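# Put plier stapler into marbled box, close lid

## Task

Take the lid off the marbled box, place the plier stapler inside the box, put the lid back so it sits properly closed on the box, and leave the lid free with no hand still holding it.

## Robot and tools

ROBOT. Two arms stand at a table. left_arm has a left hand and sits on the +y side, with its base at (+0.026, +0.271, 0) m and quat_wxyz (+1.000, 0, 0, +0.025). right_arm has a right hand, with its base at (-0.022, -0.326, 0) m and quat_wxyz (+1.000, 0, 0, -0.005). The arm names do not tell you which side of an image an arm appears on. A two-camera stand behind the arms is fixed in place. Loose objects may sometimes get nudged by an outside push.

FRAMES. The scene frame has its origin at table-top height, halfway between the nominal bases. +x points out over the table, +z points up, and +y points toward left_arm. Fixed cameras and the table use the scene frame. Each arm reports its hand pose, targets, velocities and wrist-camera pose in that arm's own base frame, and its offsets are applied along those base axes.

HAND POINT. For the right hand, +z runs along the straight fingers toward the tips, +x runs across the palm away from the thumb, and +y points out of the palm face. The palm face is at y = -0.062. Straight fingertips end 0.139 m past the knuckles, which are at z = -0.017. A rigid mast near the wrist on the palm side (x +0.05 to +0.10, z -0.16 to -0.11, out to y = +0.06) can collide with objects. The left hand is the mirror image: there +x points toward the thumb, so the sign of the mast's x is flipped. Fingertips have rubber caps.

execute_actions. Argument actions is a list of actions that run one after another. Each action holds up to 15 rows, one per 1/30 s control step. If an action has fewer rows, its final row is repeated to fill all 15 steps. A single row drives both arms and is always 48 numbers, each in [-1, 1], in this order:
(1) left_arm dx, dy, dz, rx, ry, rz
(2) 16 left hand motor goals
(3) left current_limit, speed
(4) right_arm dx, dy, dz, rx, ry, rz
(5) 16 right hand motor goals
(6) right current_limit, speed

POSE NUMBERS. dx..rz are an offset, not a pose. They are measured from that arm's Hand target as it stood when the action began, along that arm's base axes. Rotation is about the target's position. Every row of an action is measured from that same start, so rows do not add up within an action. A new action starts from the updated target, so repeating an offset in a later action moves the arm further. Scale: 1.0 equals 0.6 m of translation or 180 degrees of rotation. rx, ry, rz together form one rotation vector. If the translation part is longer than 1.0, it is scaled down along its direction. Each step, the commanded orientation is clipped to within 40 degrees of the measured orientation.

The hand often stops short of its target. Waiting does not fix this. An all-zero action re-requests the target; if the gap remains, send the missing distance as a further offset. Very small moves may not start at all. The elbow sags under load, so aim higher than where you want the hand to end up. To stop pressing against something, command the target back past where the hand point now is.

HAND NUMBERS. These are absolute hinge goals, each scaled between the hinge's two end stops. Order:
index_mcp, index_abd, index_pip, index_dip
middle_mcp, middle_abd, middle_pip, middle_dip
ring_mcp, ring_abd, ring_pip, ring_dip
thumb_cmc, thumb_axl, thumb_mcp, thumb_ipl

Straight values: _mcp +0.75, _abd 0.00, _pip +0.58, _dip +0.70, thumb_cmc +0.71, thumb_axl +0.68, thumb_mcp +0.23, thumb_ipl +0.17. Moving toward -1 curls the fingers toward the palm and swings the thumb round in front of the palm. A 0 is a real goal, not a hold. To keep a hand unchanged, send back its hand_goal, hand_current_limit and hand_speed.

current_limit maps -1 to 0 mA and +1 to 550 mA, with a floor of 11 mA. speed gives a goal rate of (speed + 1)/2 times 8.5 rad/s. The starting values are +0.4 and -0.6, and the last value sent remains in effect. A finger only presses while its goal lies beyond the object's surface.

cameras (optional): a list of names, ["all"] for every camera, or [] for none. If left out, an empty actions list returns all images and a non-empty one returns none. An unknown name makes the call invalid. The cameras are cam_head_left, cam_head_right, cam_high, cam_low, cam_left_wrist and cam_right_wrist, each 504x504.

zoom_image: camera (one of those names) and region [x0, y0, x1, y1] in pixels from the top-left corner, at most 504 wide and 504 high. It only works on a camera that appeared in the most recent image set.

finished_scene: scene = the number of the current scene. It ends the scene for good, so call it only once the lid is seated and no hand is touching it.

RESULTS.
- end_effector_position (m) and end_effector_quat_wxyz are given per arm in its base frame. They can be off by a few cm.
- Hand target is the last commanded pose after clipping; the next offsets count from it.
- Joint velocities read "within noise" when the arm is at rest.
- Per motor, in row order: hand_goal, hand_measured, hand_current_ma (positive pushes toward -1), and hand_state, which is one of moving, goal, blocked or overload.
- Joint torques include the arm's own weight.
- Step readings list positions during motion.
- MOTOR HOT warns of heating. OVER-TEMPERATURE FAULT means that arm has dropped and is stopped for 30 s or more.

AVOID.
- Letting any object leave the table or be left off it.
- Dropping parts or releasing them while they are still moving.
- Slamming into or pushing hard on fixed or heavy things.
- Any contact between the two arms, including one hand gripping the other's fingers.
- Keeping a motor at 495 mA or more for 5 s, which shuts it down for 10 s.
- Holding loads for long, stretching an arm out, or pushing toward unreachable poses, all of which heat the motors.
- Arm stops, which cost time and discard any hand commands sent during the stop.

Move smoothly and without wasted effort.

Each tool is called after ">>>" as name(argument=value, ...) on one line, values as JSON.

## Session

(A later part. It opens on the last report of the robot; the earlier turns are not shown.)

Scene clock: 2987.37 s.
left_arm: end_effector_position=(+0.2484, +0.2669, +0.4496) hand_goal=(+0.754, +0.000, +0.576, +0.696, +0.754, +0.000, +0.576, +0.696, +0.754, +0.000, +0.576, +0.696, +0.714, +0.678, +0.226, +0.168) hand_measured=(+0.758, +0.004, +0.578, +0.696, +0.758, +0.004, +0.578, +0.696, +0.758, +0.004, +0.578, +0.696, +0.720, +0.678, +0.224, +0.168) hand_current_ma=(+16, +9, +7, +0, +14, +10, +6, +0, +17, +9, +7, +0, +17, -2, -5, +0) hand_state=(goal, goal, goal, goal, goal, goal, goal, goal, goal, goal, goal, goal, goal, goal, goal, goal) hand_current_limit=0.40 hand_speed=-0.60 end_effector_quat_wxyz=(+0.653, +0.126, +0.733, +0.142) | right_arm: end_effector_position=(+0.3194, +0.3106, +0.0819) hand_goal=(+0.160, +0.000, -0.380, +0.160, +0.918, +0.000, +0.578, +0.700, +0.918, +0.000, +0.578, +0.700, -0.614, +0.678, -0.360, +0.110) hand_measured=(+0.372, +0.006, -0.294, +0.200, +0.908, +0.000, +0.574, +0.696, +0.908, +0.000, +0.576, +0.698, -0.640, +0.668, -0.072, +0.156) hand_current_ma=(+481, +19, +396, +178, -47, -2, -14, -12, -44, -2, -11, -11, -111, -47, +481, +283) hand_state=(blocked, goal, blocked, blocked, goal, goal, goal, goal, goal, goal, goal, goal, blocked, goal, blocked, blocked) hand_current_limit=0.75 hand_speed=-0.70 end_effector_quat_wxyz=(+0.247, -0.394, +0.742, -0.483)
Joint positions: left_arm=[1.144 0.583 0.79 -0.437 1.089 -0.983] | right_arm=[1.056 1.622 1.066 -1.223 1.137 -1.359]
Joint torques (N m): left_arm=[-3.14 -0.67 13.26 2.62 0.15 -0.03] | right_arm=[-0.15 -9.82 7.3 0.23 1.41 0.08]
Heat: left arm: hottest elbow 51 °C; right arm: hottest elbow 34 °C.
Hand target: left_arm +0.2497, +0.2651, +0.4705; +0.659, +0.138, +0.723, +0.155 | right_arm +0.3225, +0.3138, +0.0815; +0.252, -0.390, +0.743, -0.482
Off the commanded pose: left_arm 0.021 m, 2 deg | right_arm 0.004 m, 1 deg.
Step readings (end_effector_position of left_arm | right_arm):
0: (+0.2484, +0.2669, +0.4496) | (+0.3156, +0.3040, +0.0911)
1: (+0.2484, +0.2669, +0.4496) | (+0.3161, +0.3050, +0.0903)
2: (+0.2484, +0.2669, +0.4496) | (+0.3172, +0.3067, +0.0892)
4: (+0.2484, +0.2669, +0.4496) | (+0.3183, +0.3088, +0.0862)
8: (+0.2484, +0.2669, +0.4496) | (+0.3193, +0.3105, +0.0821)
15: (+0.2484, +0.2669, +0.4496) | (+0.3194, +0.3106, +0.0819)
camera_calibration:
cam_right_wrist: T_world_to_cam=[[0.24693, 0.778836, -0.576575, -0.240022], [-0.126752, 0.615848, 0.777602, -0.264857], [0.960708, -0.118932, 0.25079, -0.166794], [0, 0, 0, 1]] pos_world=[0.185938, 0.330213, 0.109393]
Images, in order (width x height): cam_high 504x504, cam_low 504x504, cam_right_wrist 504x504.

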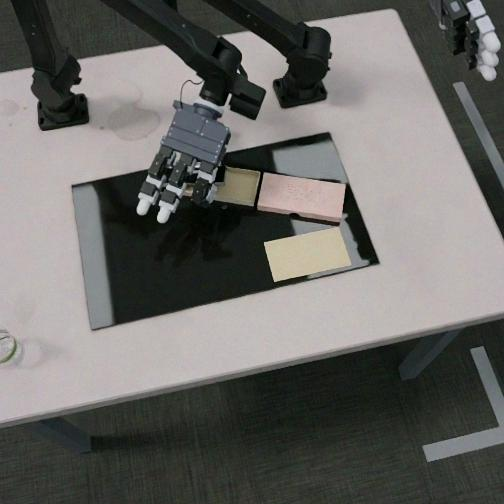

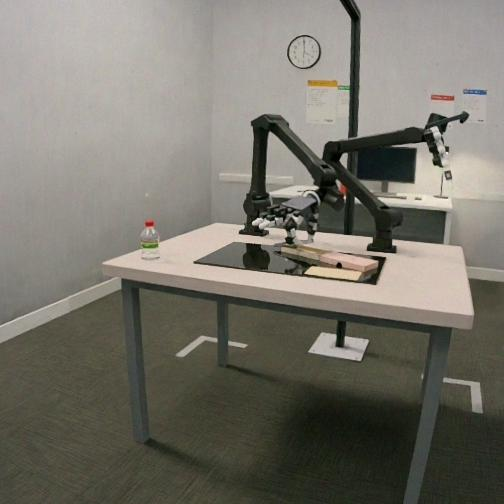

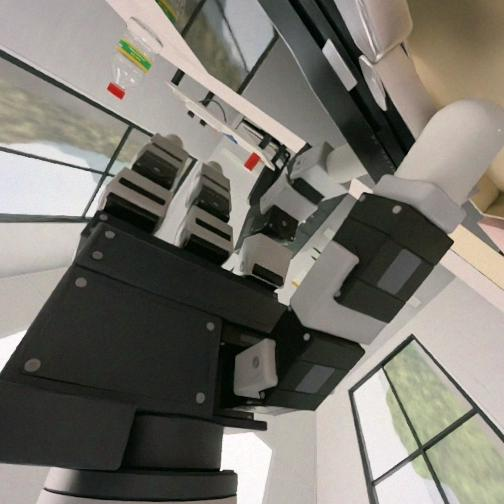

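>>> execute_actions(actions=[[[0,0,0,0,0,0,0.754,0,0.576,0.696,0.754,0,0.576,0.696,0.754,0,0.576,0.696,0.714,0.678,0.226,0.168,0.4,-0.6,0,0,-0.015,0,0,0,0.16,0,-0.38,0.16,0.918,0,0.578,0.7,0.918,0,0.578,0.7,-0.615,0.678,-0.36,0.11,0.75,-0.7]],[[0,0,0,0,0,0,0.754,0,0.576,0.696,0.754,0,0.576,0.696,0.754,0,0.576,0.696,0.714,0.678,0.226,0.168,0.4,-0.6,0.012,0.028,0,0,0,0,0.16,0,-0.38,0.16,0.918,0,0.578,0.7,0.918,0,0.578,0.7,-0.615,0.678,-0.36,0.11,0.75,-0.7]]], cameras=["cam_right_wrist","cam_low","cam_high"])

>>> zoom_image(camera="cam_high", region=[120, 110, 280, 230])

>>> zoom_image(camera="cam_low", region=[240, 225, 350, 285])

>>> zoom_image(camera="cam_right_wrist", region=[254, 0, 504, 250])

Scene clock: 3009.00 s.
left_arm: end_effector_position=(+0.2484, +0.2669, +0.4496) hand_goal=(+0.754, +0.000, +0.576, +0.696, +0.754, +0.000, +0.576, +0.696, +0.754, +0.000, +0.576, +0.696, +0.714, +0.678, +0.226, +0.168) hand_measured=(+0.758, +0.004, +0.578, +0.696, +0.758, +0.004, +0.578, +0.696, +0.758, +0.004, +0.578, +0.696, +0.720, +0.678, +0.224, +0.168) hand_current_ma=(+16, +9, +7, +0, +14, +10, +6, +0, +17, +9, +7, +0, +17, -2, -5, +0) hand_state=(goal, goal, goal, goal, goal, goal, goal, goal, goal, goal, goal, goal, goal, goal, goal, goal) hand_current_limit=0.40 hand_speed=-0.60 end_effector_quat_wxyz=(+0.653, +0.126, +0.733, +0.142) | right_arm: end_effector_position=(+0.3234, +0.3158, +0.0653) hand_goal=(+0.160, +0.000, -0.380, +0.160, +0.918, +0.000, +0.578, +0.700, +0.918, +0.000, +0.578, +0.700, -0.614, +0.678, -0.360, +0.110) hand_measured=(+0.372, +0.002, -0.304, +0.184, +0.906, +0.000, +0.574, +0.696, +0.908, +0.000, +0.576, +0.698, -0.636, +0.670, -0.068, +0.156) hand_current_ma=(+481, +3, +351, +106, -49, -2, -14, -12, -45, -2, -11, -11, -99, -42, +481, +283) hand_state=(blocked, goal, blocked, blocked, goal, goal, goal, goal, goal, goal, goal, goal, blocked, goal, blocked, blocked) hand_current_limit=0.75 hand_speed=-0.70 end_effector_quat_wxyz=(+0.243, -0.397, +0.738, -0.489)
Joint positions: left_arm=[1.144 0.583 0.79 -0.437 1.089 -0.983] | right_arm=[1.056 1.672 1.075 -1.2 1.144 -1.357]
Joint torques (N m): left_arm=[-2.84 -0.38 13.04 2.52 0.14 -0.03] | right_arm=[-0.15 -9.99 10.13 -0.75 1.07 0.15]
Heat: left arm: hottest elbow 51 °C; right arm: hottest elbow 32 °C.
Hand target: left_arm +0.2497, +0.2651, +0.4705; +0.659, +0.138, +0.723, +0.155 | right_arm +0.3297, +0.3305, +0.0725; +0.252, -0.390, +0.743, -0.482
Off the commanded pose: left_arm 0.021 m, 2 deg | right_arm 0.018 m, 2 deg.
Step readings (end_effector_position of left_arm | right_arm):
0: (+0.2484, +0.2669, +0.4496) | (+0.3194, +0.3106, +0.0819)
1: (+0.2484, +0.2669, +0.4496) | (+0.3195, +0.3108, +0.0811)
2: (+0.2484, +0.2669, +0.4496) | (+0.3198, +0.3114, +0.0803)
4: (+0.2484, +0.2669, +0.4496) | (+0.3198, +0.3113, +0.0779)
8: (+0.2484, +0.2669, +0.4496) | (+0.3201, +0.3119, +0.0747)
15: (+0.2484, +0.2669, +0.4496) | (+0.3201, +0.3119, +0.0745)
16: (+0.2484, +0.2669, +0.4496) | (+0.3204, +0.3124, +0.0739)
17: (+0.2484, +0.2669, +0.4496) | (+0.3210, +0.3134, +0.0730)
19: (+0.2484, +0.2669, +0.4496) | (+0.3219, +0.3149, +0.0687)
23: (+0.2484, +0.2669, +0.4496) | (+0.3234, +0.3158, +0.0653)
30: (+0.2484, +0.2669, +0.4496) | (+0.3234, +0.3158, +0.0653)
camera_calibration:
cam_right_wrist: T_world_to_cam=[[0.245275, 0.769284, -0.589951, -0.250304], [-0.125677, 0.628636, 0.767478, -0.258347], [0.961273, -0.1141, 0.25087, -0.167605], [0, 0, 0, 1]] pos_world=[0.190039, 0.335837, 0.092655]
Images, in order (width x height): cam_high 504x504, cam_low 504x504, cam_right_wrist 504x504.

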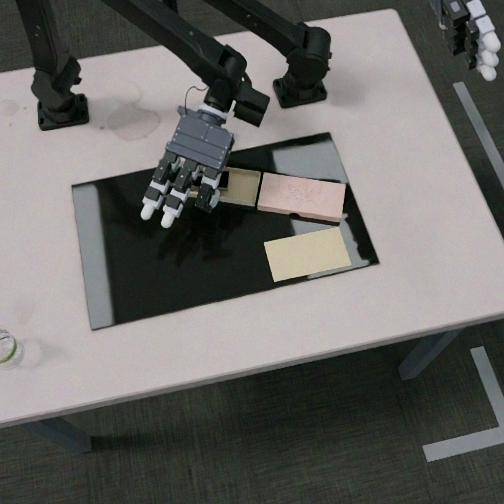

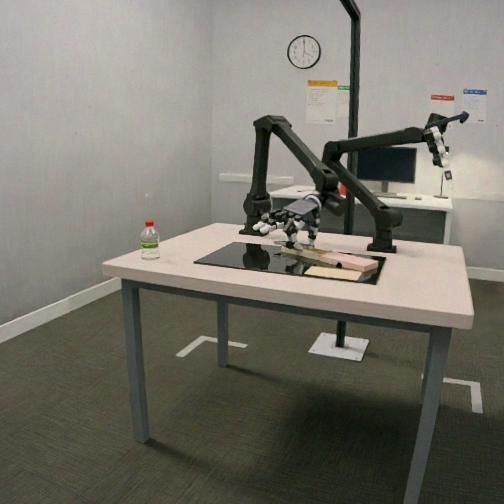

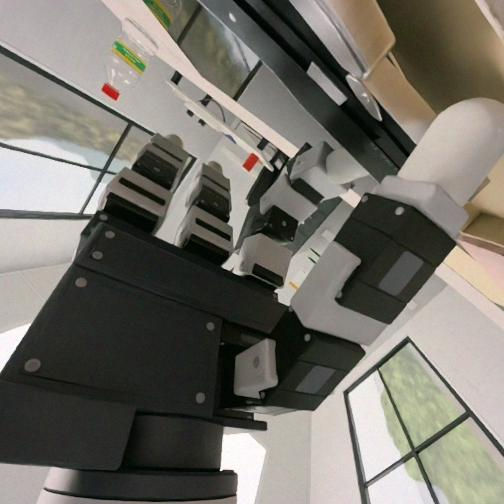

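Scaled by 3.150.

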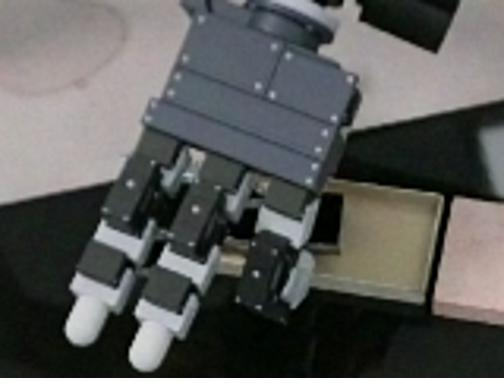

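Scaled by 4.582.

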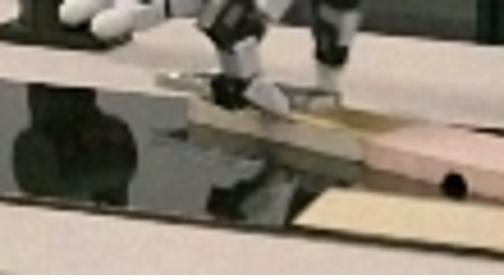

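Scaled by 2.016.

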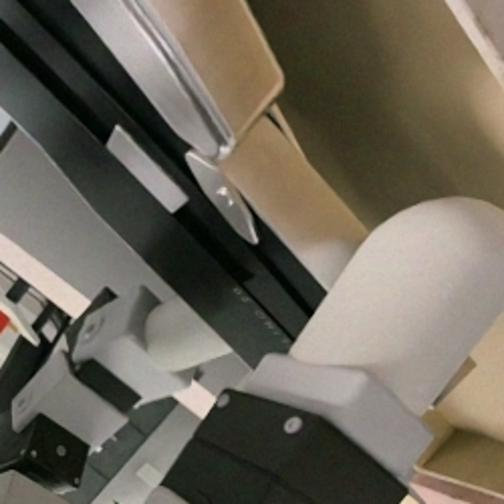

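>>> execute_actions(actions=[[[0,0,0,0,0,0,0.754,0,0.576,0.696,0.754,0,0.576,0.696,0.754,0,0.576,0.696,0.714,0.678,0.226,0.168,0.4,-0.6,0.008,0.02,0.006,0,0,0,0.16,0,-0.38,0.16,0.918,0,0.578,0.7,0.918,0,0.578,0.7,-0.615,0.678,-0.36,0.11,0.75,-0.7]]], cameras=["cam_right_wrist","cam_low","cam_high"])

>>> zoom_image(camera="cam_high", region=[120, 110, 280, 230])

>>> zoom_image(camera="cam_low", region=[240, 225, 350, 285])

>>> zoom_image(camera="cam_right_wrist", region=[254, 0, 504, 250])

Scene clock: 3020.73 s.
left_arm: end_effector_position=(+0.2484, +0.2669, +0.4496) hand_goal=(+0.754, +0.000, +0.576, +0.696, +0.754, +0.000, +0.576, +0.696, +0.754, +0.000, +0.576, +0.696, +0.714, +0.678, +0.226, +0.168) hand_measured=(+0.758, +0.004, +0.578, +0.696, +0.758, +0.004, +0.578, +0.696, +0.758, +0.004, +0.578, +0.696, +0.720, +0.678, +0.224, +0.168) hand_current_ma=(+16, +9, +7, +0, +14, +10, +6, +0, +17, +9, +7, +0, +17, -2, -5, +0) hand_state=(goal, goal, goal, goal, goal, goal, goal, goal, goal, goal, goal, goal, goal, goal, goal, goal) hand_current_limit=0.40 hand_speed=-0.60 end_effector_quat_wxyz=(+0.653, +0.126, +0.733, +0.142) | right_arm: end_effector_position=(+0.3285, +0.3259, +0.0663) hand_goal=(+0.160, +0.000, -0.380, +0.160, +0.918, +0.000, +0.578, +0.700, +0.918, +0.000, +0.578, +0.700, -0.614, +0.678, -0.360, +0.110) hand_measured=(+0.372, +0.006, -0.304, +0.186, +0.906, +0.000, +0.574, +0.696, +0.908, +0.000, +0.576, +0.698, -0.640, +0.670, -0.068, +0.156) hand_current_ma=(+481, +17, +351, +111, -49, -2, -14, -12, -45, -2, -11, -11, -109, -44, +481, +283) hand_state=(blocked, goal, blocked, blocked, goal, goal, goal, goal, goal, goal, goal, goal, blocked, goal, blocked, blocked) hand_current_limit=0.75 hand_speed=-0.70 end_effector_quat_wxyz=(+0.239, -0.398, +0.738, -0.489)
Joint positions: left_arm=[1.144 0.583 0.79 -0.437 1.089 -0.983] | right_arm=[1.056 1.699 1.117 -1.224 1.139 -1.353]
Joint torques (N m): left_arm=[-2.96 -0.73 13.23 2.5 0.16 -0.03] | right_arm=[0.21 -10.4 10.54 -0.76 1.22 0.15]
Heat: left arm: hottest elbow 51 °C; right arm: hottest elbow 33 °C.
Hand target: left_arm +0.2497, +0.2651, +0.4705; +0.659, +0.138, +0.723, +0.155 | right_arm +0.3345, +0.3426, +0.0761; +0.252, -0.390, +0.743, -0.482
Off the commanded pose: left_arm 0.021 m, 2 deg | right_arm 0.020 m, 2 deg.
Step readings (end_effector_position of left_arm | right_arm):
0: (+0.2484, +0.2669, +0.4496) | (+0.3234, +0.3158, +0.0653)
1: (+0.2484, +0.2669, +0.4496) | (+0.3239, +0.3169, +0.0662)
2: (+0.2484, +0.2669, +0.4496) | (+0.3240, +0.3178, +0.0664)
4: (+0.2484, +0.2669, +0.4496) | (+0.3260, +0.3217, +0.0666)
8: (+0.2484, +0.2669, +0.4496) | (+0.3284, +0.3259, +0.0661)
15: (+0.2484, +0.2669, +0.4496) | (+0.3284, +0.3259, +0.0663)
camera_calibration:
cam_right_wrist: T_world_to_cam=[[0.243246, 0.766529, -0.59436, -0.256786], [-0.118815, 0.631697, 0.766056, -0.267994], [0.96266, -0.115721, 0.244733, -0.171019], [0, 0, 0, 1]] pos_world=[0.195253, 0.346335, 0.0945287]
Images, in order (width x height): cam_high 504x504, cam_low 504x504, cam_right_wrist 504x504.

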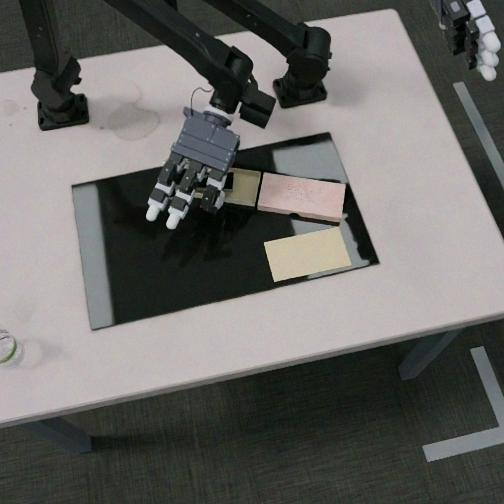

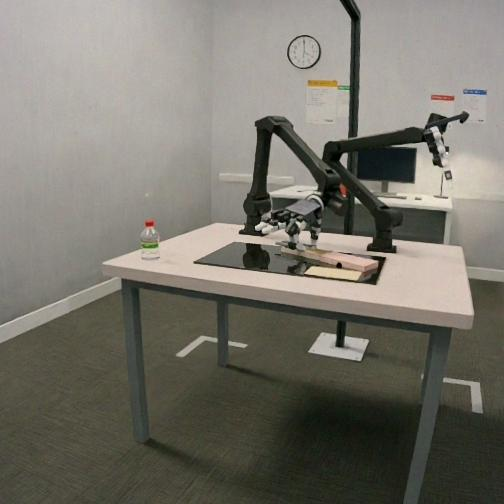

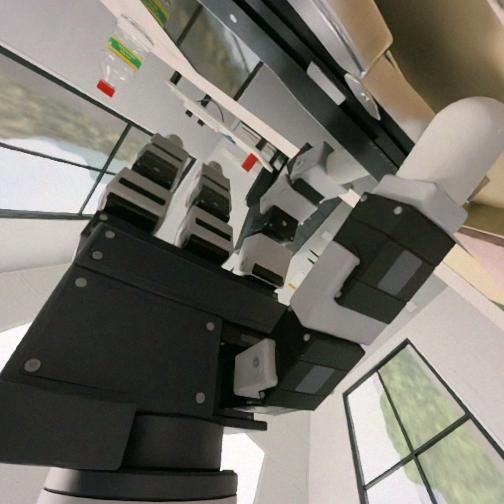

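Scaled by 3.150.

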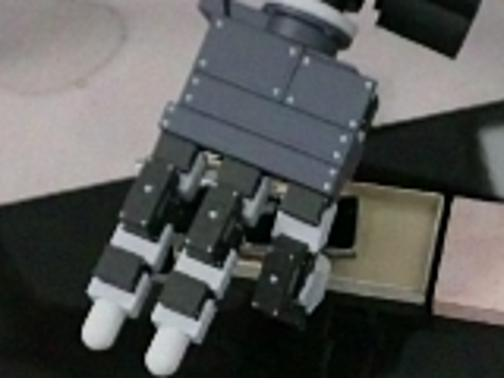

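Scaled by 4.582.

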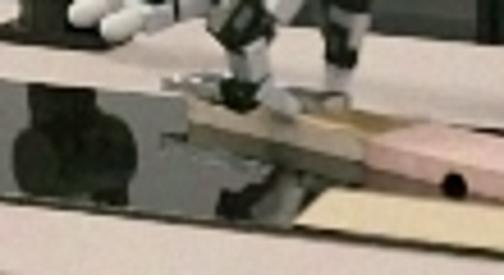

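Scaled by 2.016.

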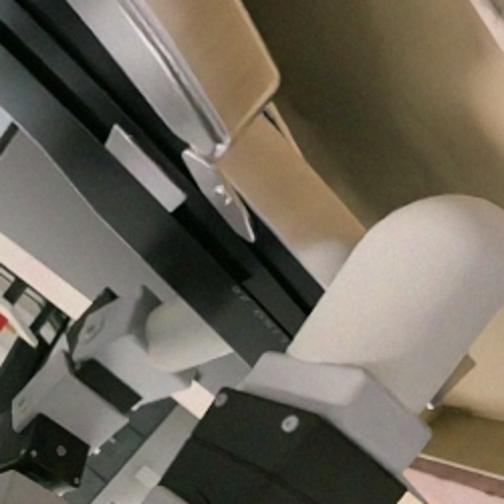

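>>> execute_actions(actions=[[[0,0,0,0,0,0,0.754,0,0.576,0.696,0.754,0,0.576,0.696,0.754,0,0.576,0.696,0.714,0.678,0.226,0.168,0.4,-0.6,0.01,0.025,0,0,0,0,0.16,0,-0.38,0.16,0.918,0,0.578,0.7,0.918,0,0.578,0.7,-0.615,0.678,-0.36,0.11,0.75,-0.7]]], cameras=["cam_right_wrist","cam_low","cam_high"])

>>> zoom_image(camera="cam_high", region=[120, 110, 280, 230])

>>> zoom_image(camera="cam_low", region=[240, 225, 350, 285])

>>> zoom_image(camera="cam_right_wrist", region=[254, 0, 504, 250])

Scene clock: 3039.37 s.
left_arm: end_effector_position=(+0.2484, +0.2669, +0.4496) hand_goal=(+0.754, +0.000, +0.576, +0.696, +0.754, +0.000, +0.576, +0.696, +0.754, +0.000, +0.576, +0.696, +0.714, +0.678, +0.226, +0.168) hand_measured=(+0.758, +0.004, +0.578, +0.696, +0.758, +0.004, +0.578, +0.696, +0.758, +0.004, +0.578, +0.696, +0.720, +0.678, +0.224, +0.168) hand_current_ma=(+16, +9, +7, +0, +14, +10, +6, +0, +17, +9, +7, +0, +17, -2, -5, +0) hand_state=(goal, goal, goal, goal, goal, goal, goal, goal, goal, goal, goal, goal, goal, goal, goal, goal) hand_current_limit=0.40 hand_speed=-0.60 end_effector_quat_wxyz=(+0.653, +0.126, +0.733, +0.142) | right_arm: end_effector_position=(+0.3348, +0.3408, +0.0667) hand_goal=(+0.160, +0.000, -0.380, +0.160, +0.918, +0.000, +0.578, +0.700, +0.918, +0.000, +0.578, +0.700, -0.614, +0.678, -0.360, +0.110) hand_measured=(+0.372, +0.006, -0.304, +0.186, +0.906, +0.000, +0.574, +0.696, +0.908, +0.000, +0.576, +0.698, -0.642, +0.668, -0.068, +0.156) hand_current_ma=(+481, +22, +351, +111, -49, -2, -14, -12, -45, -2, -11, -11, -121, -51, +481, +283) hand_state=(blocked, goal, blocked, blocked, goal, goal, goal, goal, goal, goal, goal, goal, blocked, goal, blocked, blocked) hand_current_limit=0.75 hand_speed=-0.70 end_effector_quat_wxyz=(+0.239, -0.399, +0.738, -0.489)
Joint positions: left_arm=[1.144 0.583 0.79 -0.437 1.089 -0.983] | right_arm=[1.06 1.737 1.17 -1.248 1.138 -1.345]
Joint torques (N m): left_arm=[-3.43 -1.14 13.38 2.58 0.18 -0.04] | right_arm=[0.32 -10.75 10.59 -0.84 1.26 0.19]
Heat: left arm: hottest elbow 51 °C; right arm: hottest elbow 32 °C.
Hand target: left_arm +0.2497, +0.2651, +0.4705; +0.659, +0.138, +0.723, +0.155 | right_arm +0.3406, +0.3574, +0.0760; +0.252, -0.390, +0.743, -0.482
Off the commanded pose: left_arm 0.021 m, 2 deg | right_arm 0.020 m, 2 deg.
Step readings (end_effector_position of left_arm | right_arm):
0: (+0.2484, +0.2669, +0.4496) | (+0.3285, +0.3259, +0.0663)
1: (+0.2484, +0.2669, +0.4496) | (+0.3290, +0.3274, +0.0668)
2: (+0.2484, +0.2669, +0.4496) | (+0.3294, +0.3291, +0.0671)
4: (+0.2484, +0.2669, +0.4496) | (+0.3320, +0.3343, +0.0666)
8: (+0.2484, +0.2669, +0.4496) | (+0.3348, +0.3409, +0.0666)
15: (+0.2484, +0.2669, +0.4496) | (+0.3349, +0.3409, +0.0667)
camera_calibration:
cam_right_wrist: T_world_to_cam=[[0.242834, 0.766219, -0.594928, -0.269221], [-0.118399, 0.63211, 0.765779, -0.277234], [0.962815, -0.115518, 0.244218, -0.175633], [0, 0, 0, 1]] pos_world=[0.201654, 0.361236, 0.0950259]
Images, in order (width x height): cam_high 504x504, cam_low 504x504, cam_right_wrist 504x504.

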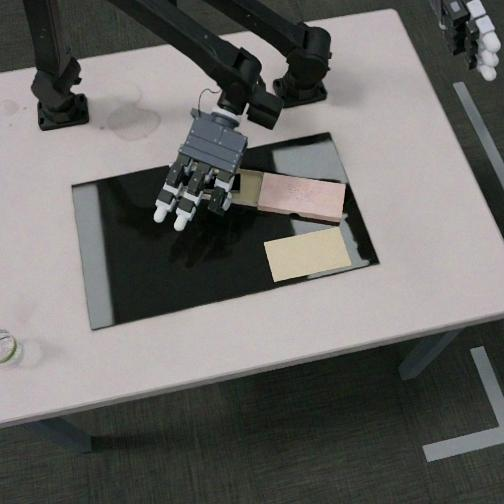

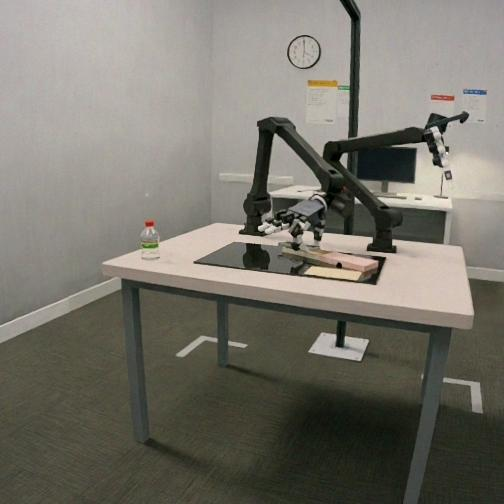

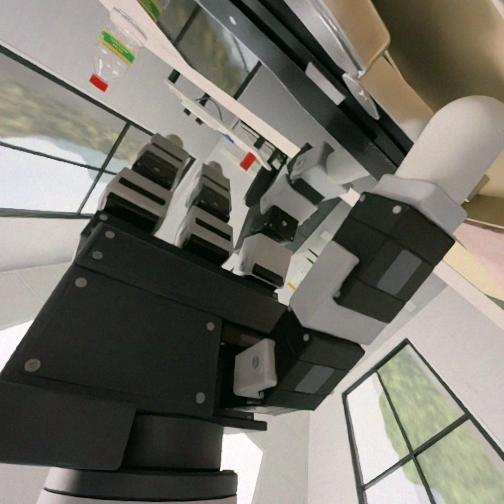

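Scaled by 3.150.

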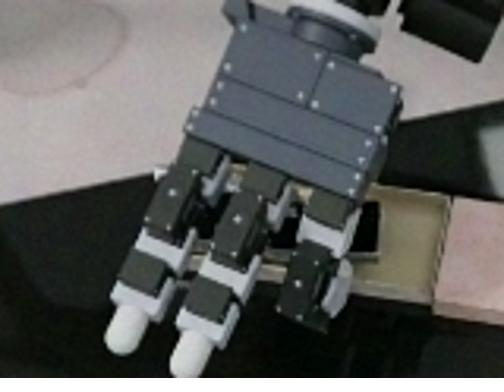

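Scaled by 4.582.

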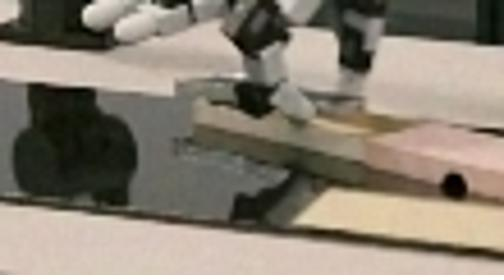

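Scaled by 2.016.

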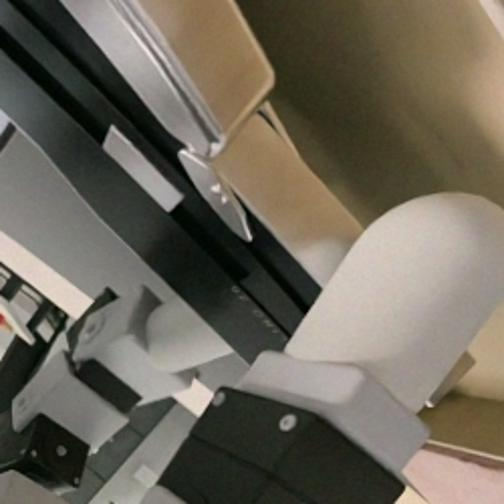

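>>> execute_actions(actions=[[[0,0,0,0,0,0,0.754,0,0.576,0.696,0.754,0,0.576,0.696,0.754,0,0.576,0.696,0.714,0.678,0.226,0.168,0.4,-0.6,0.01,0.023,0,0,0,0,0.16,0,-0.38,0.16,0.918,0,0.578,0.7,0.918,0,0.578,0.7,-0.615,0.678,-0.36,0.11,0.75,-0.7]]], cameras=["cam_right_wrist","cam_low","cam_high"])

>>> zoom_image(camera="cam_high", region=[120, 110, 280, 230])

>>> zoom_image(camera="cam_low", region=[240, 225, 350, 285])

>>> zoom_image(camera="cam_right_wrist", region=[254, 0, 504, 250])

Scene clock: 3055.50 s.
left_arm: end_effector_position=(+0.2484, +0.2669, +0.4496) hand_goal=(+0.754, +0.000, +0.576, +0.696, +0.754, +0.000, +0.576, +0.696, +0.754, +0.000, +0.576, +0.696, +0.714, +0.678, +0.226, +0.168) hand_measured=(+0.758, +0.004, +0.578, +0.696, +0.758, +0.004, +0.578, +0.696, +0.758, +0.004, +0.578, +0.696, +0.720, +0.678, +0.224, +0.168) hand_current_ma=(+16, +9, +7, +0, +14, +10, +6, +0, +17, +9, +7, +0, +17, -2, -5, +0) hand_state=(goal, goal, goal, goal, goal, goal, goal, goal, goal, goal, goal, goal, goal, goal, goal, goal) hand_current_limit=0.40 hand_speed=-0.60 end_effector_quat_wxyz=(+0.653, +0.126, +0.733, +0.142) | right_arm: end_effector_position=(+0.3411, +0.3540, +0.0671) hand_goal=(+0.160, +0.000, -0.380, +0.160, +0.918, +0.000, +0.578, +0.700, +0.918, +0.000, +0.578, +0.700, -0.614, +0.678, -0.360, +0.110) hand_measured=(+0.372, +0.006, -0.304, +0.186, +0.906, +0.000, +0.574, +0.696, +0.908, +0.000, +0.576, +0.698, -0.644, +0.666, -0.068, +0.156) hand_current_ma=(+481, +22, +351, +111, -49, -2, -14, -12, -45, -2, -11, -11, -127, -55, +481, +281) hand_state=(blocked, goal, blocked, blocked, goal, goal, goal, goal, goal, goal, goal, goal, blocked, goal, blocked, blocked) hand_current_limit=0.75 hand_speed=-0.70 end_effector_quat_wxyz=(+0.238, -0.399, +0.738, -0.490)
Joint positions: left_arm=[1.144 0.583 0.79 -0.437 1.089 -0.983] | right_arm=[1.062 1.771 1.219 -1.269 1.138 -1.339]
Joint torques (N m): left_arm=[-2.84 -0.79 13.26 2.54 0.12 0] | right_arm=[0.44 -11.52 10.67 -0.77 1.22 0.2]
Heat: left arm: hottest elbow 51 °C; right arm: hottest elbow 33 °C.
Hand target: left_arm +0.2497, +0.2651, +0.4705; +0.659, +0.138, +0.723, +0.155 | right_arm +0.3466, +0.3713, +0.0762; +0.252, -0.390, +0.743, -0.482
Off the commanded pose: left_arm 0.021 m, 2 deg | right_arm 0.020 m, 2 deg.
Step readings (end_effector_position of left_arm | right_arm):
0: (+0.2484, +0.2669, +0.4496) | (+0.3349, +0.3408, +0.0667)
1: (+0.2484, +0.2669, +0.4496) | (+0.3353, +0.3422, +0.0673)
2: (+0.2484, +0.2669, +0.4496) | (+0.3360, +0.3435, +0.0672)
4: (+0.2484, +0.2669, +0.4496) | (+0.3385, +0.3484, +0.0667)
8: (+0.2484, +0.2669, +0.4496) | (+0.3410, +0.3541, +0.0669)
15: (+0.2484, +0.2669, +0.4496) | (+0.3411, +0.3541, +0.0671)
camera_calibration:
cam_right_wrist: T_world_to_cam=[[0.242893, 0.765604, -0.595695, -0.280449], [-0.118079, 0.632854, 0.765215, -0.285426], [0.96284, -0.115526, 0.244117, -0.180132], [0, 0, 0, 1]] pos_world=[0.207855, 0.374536, 0.0953235]
Images, in order (width x height): cam_high 504x504, cam_low 504x504, cam_right_wrist 504x504.

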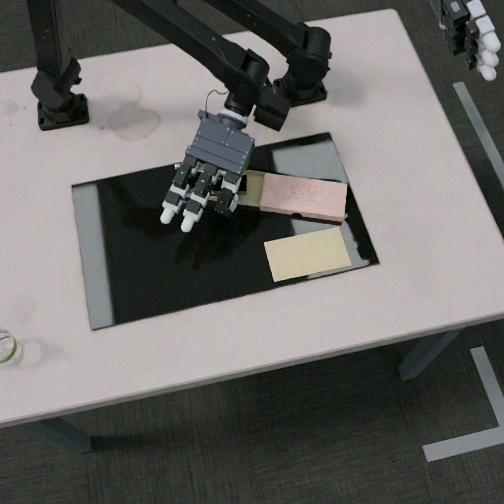

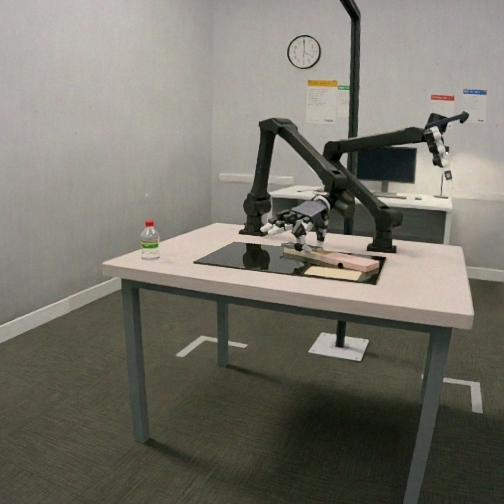

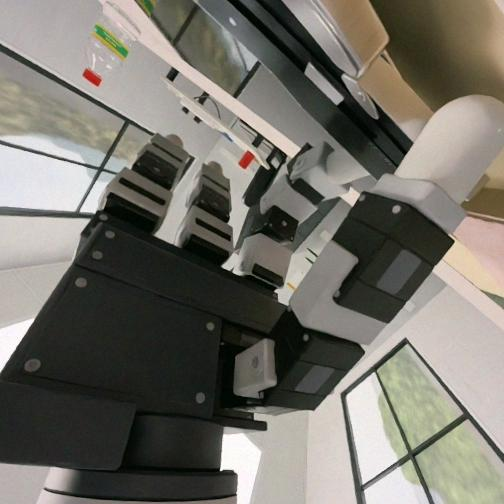

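Scaled by 3.150.

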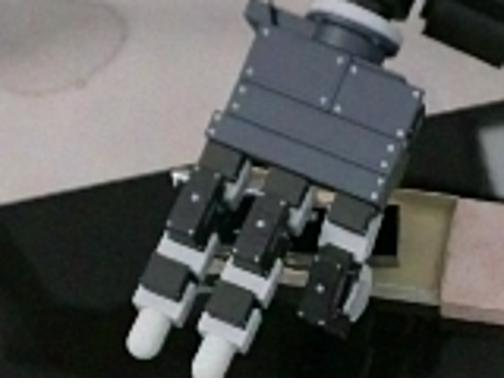

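Scaled by 4.582.

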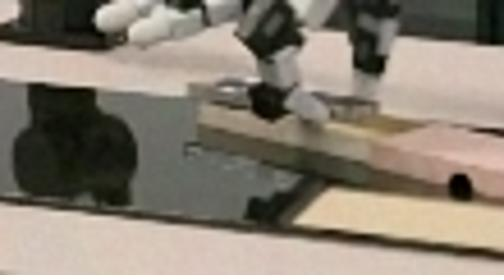

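Scaled by 2.016.

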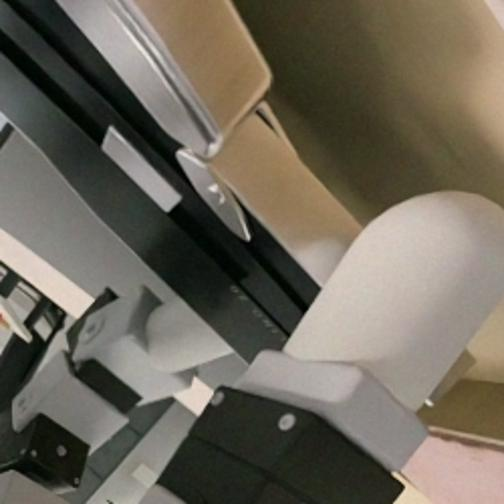

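>>> execute_actions(actions=[[[0,0,0,0,0,0,0.754,0,0.576,0.696,0.754,0,0.576,0.696,0.754,0,0.576,0.696,0.714,0.678,0.226,0.168,0.4,-0.6,0.008,0.02,0,0,0,0,0.16,0,-0.38,0.16,0.918,0,0.578,0.7,0.918,0,0.578,0.7,-0.615,0.678,-0.36,0.11,0.75,-0.7]]], cameras=["cam_right_wrist","cam_low","cam_high"])

>>> zoom_image(camera="cam_high", region=[120, 110, 280, 230])

>>> zoom_image(camera="cam_low", region=[260, 225, 340, 275])

Scene clock: 3066.63 s.
left_arm: end_effector_position=(+0.2484, +0.2669, +0.4496) hand_goal=(+0.754, +0.000, +0.576, +0.696, +0.754, +0.000, +0.576, +0.696, +0.754, +0.000, +0.576, +0.696, +0.714, +0.678, +0.226, +0.168) hand_measured=(+0.758, +0.004, +0.578, +0.696, +0.758, +0.004, +0.578, +0.696, +0.758, +0.004, +0.578, +0.696, +0.720, +0.678, +0.224, +0.168) hand_current_ma=(+16, +9, +7, +0, +14, +10, +6, +0, +17, +9, +7, +0, +17, -2, -5, +0) hand_state=(goal, goal, goal, goal, goal, goal, goal, goal, goal, goal, goal, goal, goal, goal, goal, goal) hand_current_limit=0.40 hand_speed=-0.60 end_effector_quat_wxyz=(+0.653, +0.126, +0.733, +0.142) | right_arm: end_effector_position=(+0.3460, +0.3655, +0.0671) hand_goal=(+0.160, +0.000, -0.380, +0.160, +0.918, +0.000, +0.578, +0.700, +0.918, +0.000, +0.578, +0.700, -0.614, +0.678, -0.360, +0.110) hand_measured=(+0.372, +0.006, -0.304, +0.186, +0.906, +0.000, +0.574, +0.696, +0.908, +0.000, +0.576, +0.698, -0.644, +0.666, -0.068, +0.156) hand_current_ma=(+481, +23, +351, +111, -49, -2, -14, -12, -45, -2, -11, -11, -133, -57, +481, +277) hand_state=(blocked, goal, blocked, blocked, goal, goal, goal, goal, goal, goal, goal, goal, blocked, goal, blocked, blocked) hand_current_limit=0.75 hand_speed=-0.70 end_effector_quat_wxyz=(+0.238, -0.399, +0.738, -0.490)
Joint positions: left_arm=[1.144 0.583 0.79 -0.437 1.089 -0.983] | right_arm=[1.065 1.801 1.261 -1.29 1.137 -1.332]
Joint torques (N m): left_arm=[-2.73 -0.44 13.23 2.54 0.17 -0.05] | right_arm=[0.67 -11.87 10.82 -0.87 1.21 0.19]
Heat: left arm: hottest elbow 51 °C; right arm: hottest elbow 33 °C.
Hand target: left_arm +0.2497, +0.2651, +0.4705; +0.659, +0.138, +0.723, +0.155 | right_arm +0.3514, +0.3833, +0.0760; +0.252, -0.390, +0.743, -0.482
Off the commanded pose: left_arm 0.021 m, 2 deg | right_arm 0.021 m, 2 deg.
Step readings (end_effector_position of left_arm | right_arm):
0: (+0.2484, +0.2669, +0.4496) | (+0.3411, +0.3541, +0.0671)
1: (+0.2484, +0.2669, +0.4496) | (+0.3414, +0.3552, +0.0674)
2: (+0.2484, +0.2669, +0.4496) | (+0.3421, +0.3565, +0.0675)
4: (+0.2484, +0.2669, +0.4496) | (+0.3442, +0.3607, +0.0668)
8: (+0.2484, +0.2669, +0.4496) | (+0.3459, +0.3656, +0.0672)
15: (+0.2484, +0.2669, +0.4496) | (+0.3460, +0.3655, +0.0671)
camera_calibration:
cam_right_wrist: T_world_to_cam=[[0.242735, 0.764818, -0.596769, -0.289972], [-0.117373, 0.633802, 0.764538, -0.292639], [0.962966, -0.115535, 0.243615, -0.183618], [0, 0, 0, 1]] pos_world=[0.212856, 0.386037, 0.0954193]
Images, in order (width x height): cam_high 504x504, cam_low 504x504, cam_right_wrist 504x504.

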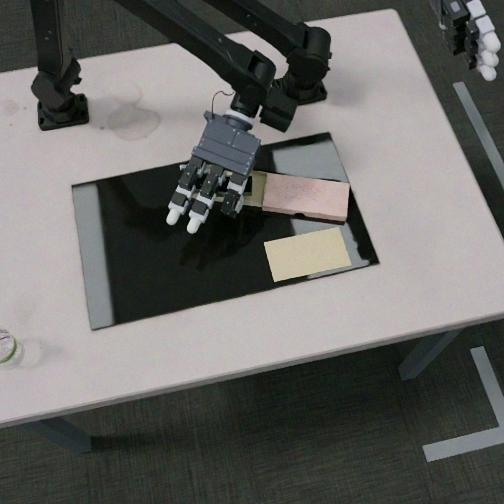

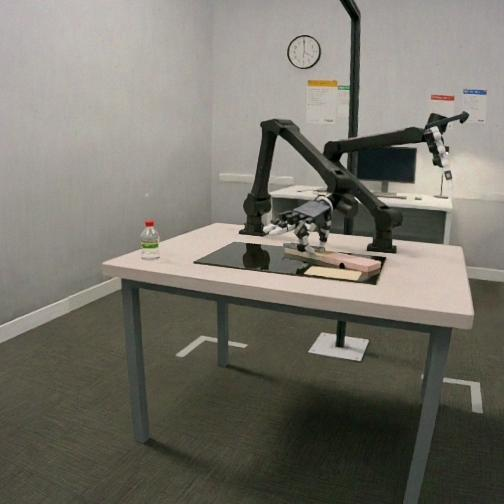

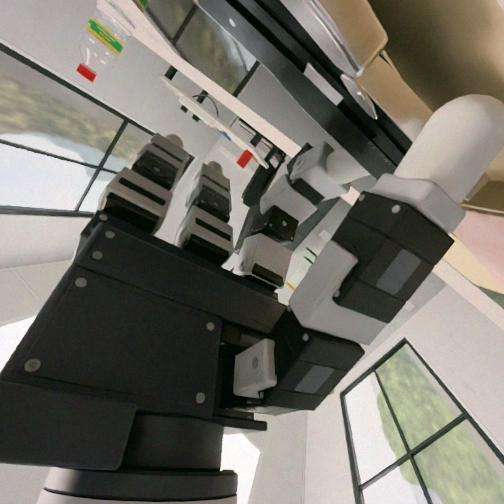

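Scaled by 3.150.

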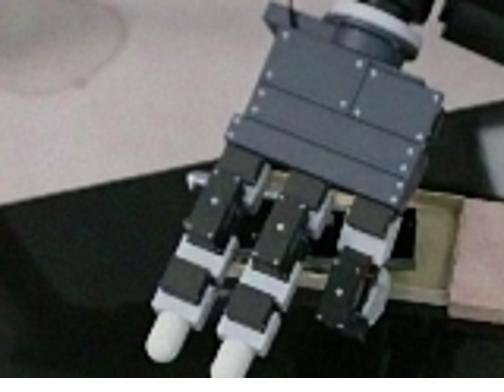

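Scaled by 6.300.

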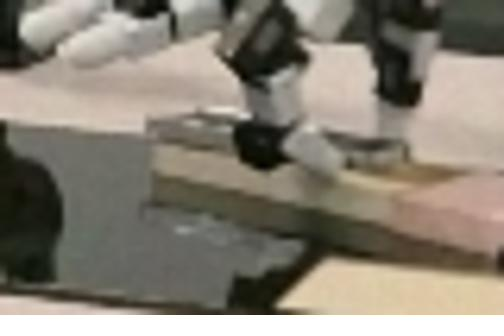

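>>> execute_actions(actions=[[[0,0,0,0,0,0,0.754,0,0.576,0.696,0.754,0,0.576,0.696,0.754,0,0.576,0.696,0.714,0.678,0.226,0.168,0.4,-0.6,0.008,0.02,0,0,0,0,0.16,0,-0.38,0.16,0.918,0,0.578,0.7,0.918,0,0.578,0.7,-0.615,0.678,-0.36,0.11,0.75,-0.7]]], cameras=["cam_right_wrist","cam_low","cam_high"])

>>> zoom_image(camera="cam_high", region=[140, 110, 300, 230])

>>> zoom_image(camera="cam_low", region=[260, 225, 340, 275])

Scene clock: 3081.97 s.
left_arm: end_effector_position=(+0.2484, +0.2669, +0.4496) hand_goal=(+0.754, +0.000, +0.576, +0.696, +0.754, +0.000, +0.576, +0.696, +0.754, +0.000, +0.576, +0.696, +0.714, +0.678, +0.226, +0.168) hand_measured=(+0.758, +0.004, +0.578, +0.696, +0.758, +0.004, +0.578, +0.696, +0.758, +0.004, +0.578, +0.696, +0.720, +0.678, +0.224, +0.168) hand_current_ma=(+16, +9, +7, +0, +14, +10, +6, +0, +17, +9, +7, +0, +17, -2, -5, +0) hand_state=(goal, goal, goal, goal, goal, goal, goal, goal, goal, goal, goal, goal, goal, goal, goal, goal) hand_current_limit=0.40 hand_speed=-0.60 end_effector_quat_wxyz=(+0.653, +0.126, +0.733, +0.142) | right_arm: end_effector_position=(+0.3510, +0.3776, +0.0673) hand_goal=(+0.160, +0.000, -0.380, +0.160, +0.918, +0.000, +0.578, +0.700, +0.918, +0.000, +0.578, +0.700, -0.614, +0.678, -0.360, +0.110) hand_measured=(+0.372, +0.008, -0.304, +0.186, +0.906, +0.000, +0.574, +0.696, +0.908, +0.000, +0.576, +0.698, -0.646, +0.666, -0.068, +0.156) hand_current_ma=(+481, +24, +351, +111, -49, -2, -14, -12, -45, -2, -11, -11, -139, -60, +481, +274) hand_state=(blocked, goal, blocked, blocked, goal, goal, goal, goal, goal, goal, goal, goal, blocked, goal, blocked, blocked) hand_current_limit=0.75 hand_speed=-0.70 end_effector_quat_wxyz=(+0.238, -0.399, +0.738, -0.490)
Joint positions: left_arm=[1.144 0.583 0.79 -0.437 1.089 -0.983] | right_arm=[1.068 1.831 1.306 -1.31 1.136 -1.325]
Joint velocities: left_arm=[0.005 -0.015 -0.002 -0.012 -0.154 -0.081] | right_arm=[within noise]
Joint torques (N m): left_arm=[-2.84 -0.5 13.18 2.5 0.2 -0.02] | right_arm=[0.5 -12.04 10.96 -0.76 1.18 0.2]
Heat: left arm: hottest elbow 51 °C; right arm: hottest elbow 34 °C.
Hand target: left_arm +0.2497, +0.2651, +0.4705; +0.659, +0.138, +0.723, +0.155 | right_arm +0.3561, +0.3954, +0.0762; +0.252, -0.390, +0.743, -0.482
Off the commanded pose: left_arm 0.021 m, 2 deg | right_arm 0.020 m, 2 deg.
Step readings (end_effector_position of left_arm | right_arm):
0: (+0.2484, +0.2669, +0.4496) | (+0.3460, +0.3655, +0.0671)
1: (+0.2484, +0.2669, +0.4496) | (+0.3464, +0.3667, +0.0675)
2: (+0.2484, +0.2669, +0.4496) | (+0.3470, +0.3680, +0.0676)
4: (+0.2484, +0.2669, +0.4496) | (+0.3494, +0.3726, +0.0670)
8: (+0.2484, +0.2669, +0.4496) | (+0.3512, +0.3776, +0.0672)
15: (+0.2484, +0.2669, +0.4496) | (+0.3510, +0.3776, +0.0672)
camera_calibration:
cam_right_wrist: T_world_to_cam=[[0.24293, 0.765017, -0.596435, -0.300533], [-0.117904, 0.633581, 0.76464, -0.299606], [0.962852, -0.115432, 0.244114, -0.187123], [0, 0, 0, 1]] pos_world=[0.217855, 0.398137, 0.0955214]
Images, in order (width x height): cam_high 504x504, cam_low 504x504, cam_right_wrist 504x504.

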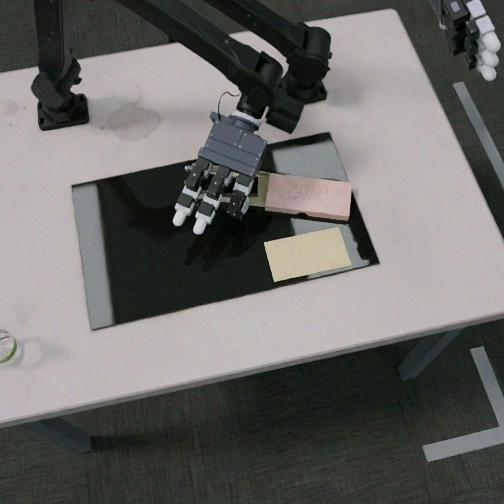

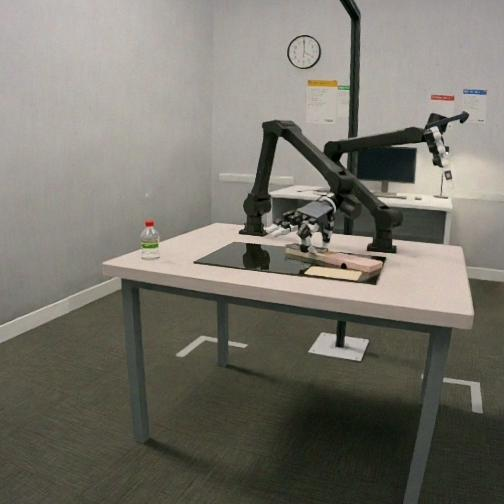

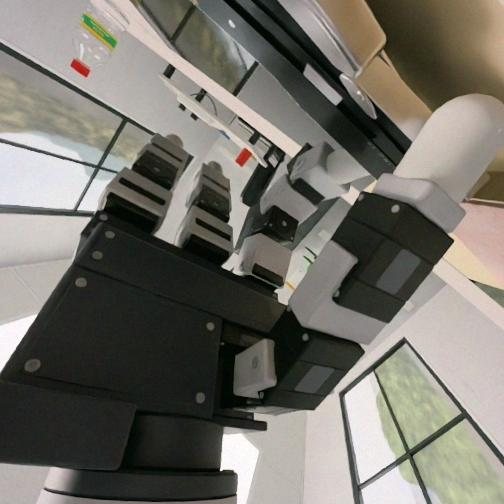

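Scaled by 3.150.

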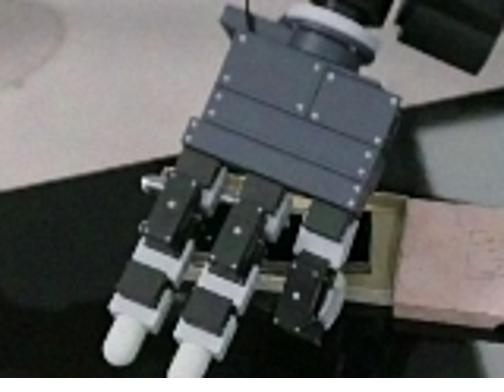

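Scaled by 6.300.

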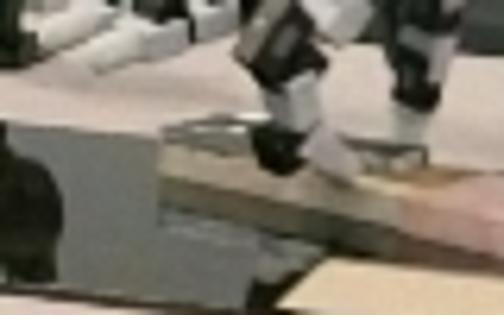

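>>> execute_actions(actions=[[[0,0,0,0,0,0,0.754,0,0.576,0.696,0.754,0,0.576,0.696,0.754,0,0.576,0.696,0.714,0.678,0.226,0.168,0.4,-0.6,0.008,0.022,0,0,0,0,0.16,0,-0.38,0.16,0.918,0,0.578,0.7,0.918,0,0.578,0.7,-0.615,0.678,-0.36,0.11,0.75,-0.7]]], cameras=["cam_right_wrist","cam_low","cam_high"])

>>> zoom_image(camera="cam_high", region=[140, 110, 300, 230])

>>> zoom_image(camera="cam_low", region=[260, 225, 340, 275])

Scene clock: 3098.03 s.
left_arm: end_effector_position=(+0.2484, +0.2669, +0.4496) hand_goal=(+0.754, +0.000, +0.576, +0.696, +0.754, +0.000, +0.576, +0.696, +0.754, +0.000, +0.576, +0.696, +0.714, +0.678, +0.226, +0.168) hand_measured=(+0.758, +0.004, +0.578, +0.696, +0.758, +0.004, +0.578, +0.696, +0.758, +0.004, +0.578, +0.696, +0.720, +0.678, +0.224, +0.168) hand_current_ma=(+16, +9, +7, +0, +14, +10, +6, +0, +17, +9, +7, +0, +17, -2, -5, +0) hand_state=(goal, goal, goal, goal, goal, goal, goal, goal, goal, goal, goal, goal, goal, goal, goal, goal) hand_current_limit=0.40 hand_speed=-0.60 end_effector_quat_wxyz=(+0.653, +0.126, +0.733, +0.142) | right_arm: end_effector_position=(+0.3563, +0.3910, +0.0671) hand_goal=(+0.160, +0.000, -0.380, +0.160, +0.918, +0.000, +0.578, +0.700, +0.918, +0.000, +0.578, +0.700, -0.614, +0.678, -0.360, +0.110) hand_measured=(+0.372, +0.008, -0.304, +0.186, +0.906, +0.000, +0.574, +0.696, +0.908, +0.000, +0.576, +0.698, -0.646, +0.666, -0.068, +0.154) hand_current_ma=(+481, +25, +351, +111, -49, -2, -14, -12, -45, -2, -11, -11, -144, -63, +481, +271) hand_state=(blocked, goal, blocked, blocked, goal, goal, goal, goal, goal, goal, goal, goal, blocked, goal, blocked, blocked) hand_current_limit=0.75 hand_speed=-0.70 end_effector_quat_wxyz=(+0.238, -0.398, +0.738, -0.490)
Joint positions: left_arm=[1.144 0.583 0.79 -0.437 1.089 -0.983] | right_arm=[1.072 1.865 1.356 -1.334 1.136 -1.315]
Joint torques (N m): left_arm=[-2.67 -0.73 13.16 2.51 0.14 -0.04] | right_arm=[0.56 -12.81 10.95 -0.85 1.17 0.17]
Heat: left arm: hottest elbow 51 °C; right arm: hottest elbow 34 °C.
Hand target: left_arm +0.2497, +0.2651, +0.4705; +0.659, +0.138, +0.723, +0.155 | right_arm +0.3610, +0.4086, +0.0760; +0.252, -0.390, +0.743, -0.482
Off the commanded pose: left_arm 0.021 m, 2 deg | right_arm 0.020 m, 2 deg.
Step readings (end_effector_position of left_arm | right_arm):
0: (+0.2484, +0.2669, +0.4496) | (+0.3510, +0.3776, +0.0673)
1: (+0.2484, +0.2669, +0.4496) | (+0.3516, +0.3787, +0.0676)
2: (+0.2484, +0.2669, +0.4496) | (+0.3522, +0.3801, +0.0678)
4: (+0.2484, +0.2669, +0.4496) | (+0.3547, +0.3853, +0.0672)
8: (+0.2484, +0.2669, +0.4496) | (+0.3564, +0.3909, +0.0672)
15: (+0.2484, +0.2669, +0.4496) | (+0.3563, +0.3910, +0.0671)
camera_calibration:
cam_right_wrist: T_world_to_cam=[[0.243629, 0.765118, -0.59602, -0.31246], [-0.118553, 0.633422, 0.764671, -0.307048], [0.962595, -0.115636, 0.245027, -0.190455], [0, 0, 0, 1]] pos_world=[0.223054, 0.411536, 0.0952246]
Images, in order (width x height): cam_high 504x504, cam_low 504x504, cam_right_wrist 504x504.

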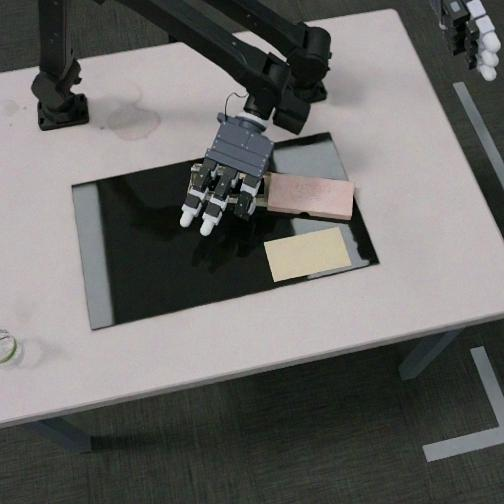

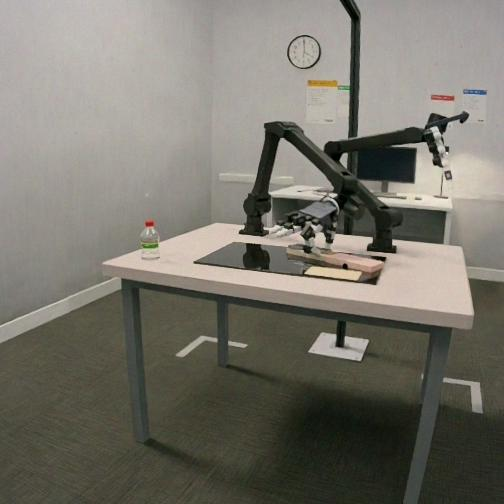

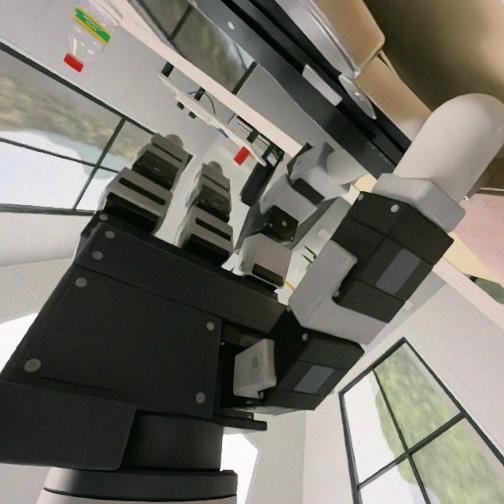

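Scaled by 3.150.

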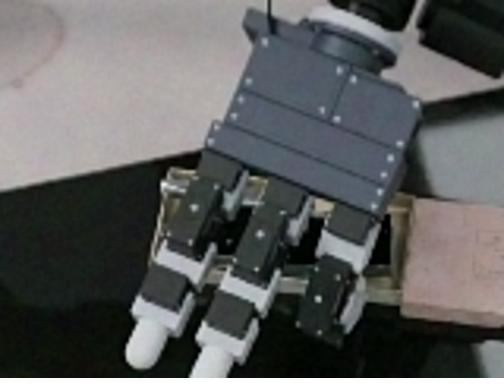

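Scaled by 6.300.

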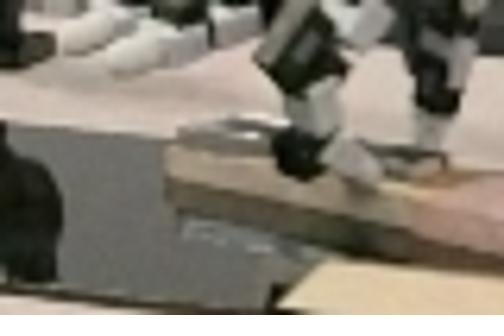

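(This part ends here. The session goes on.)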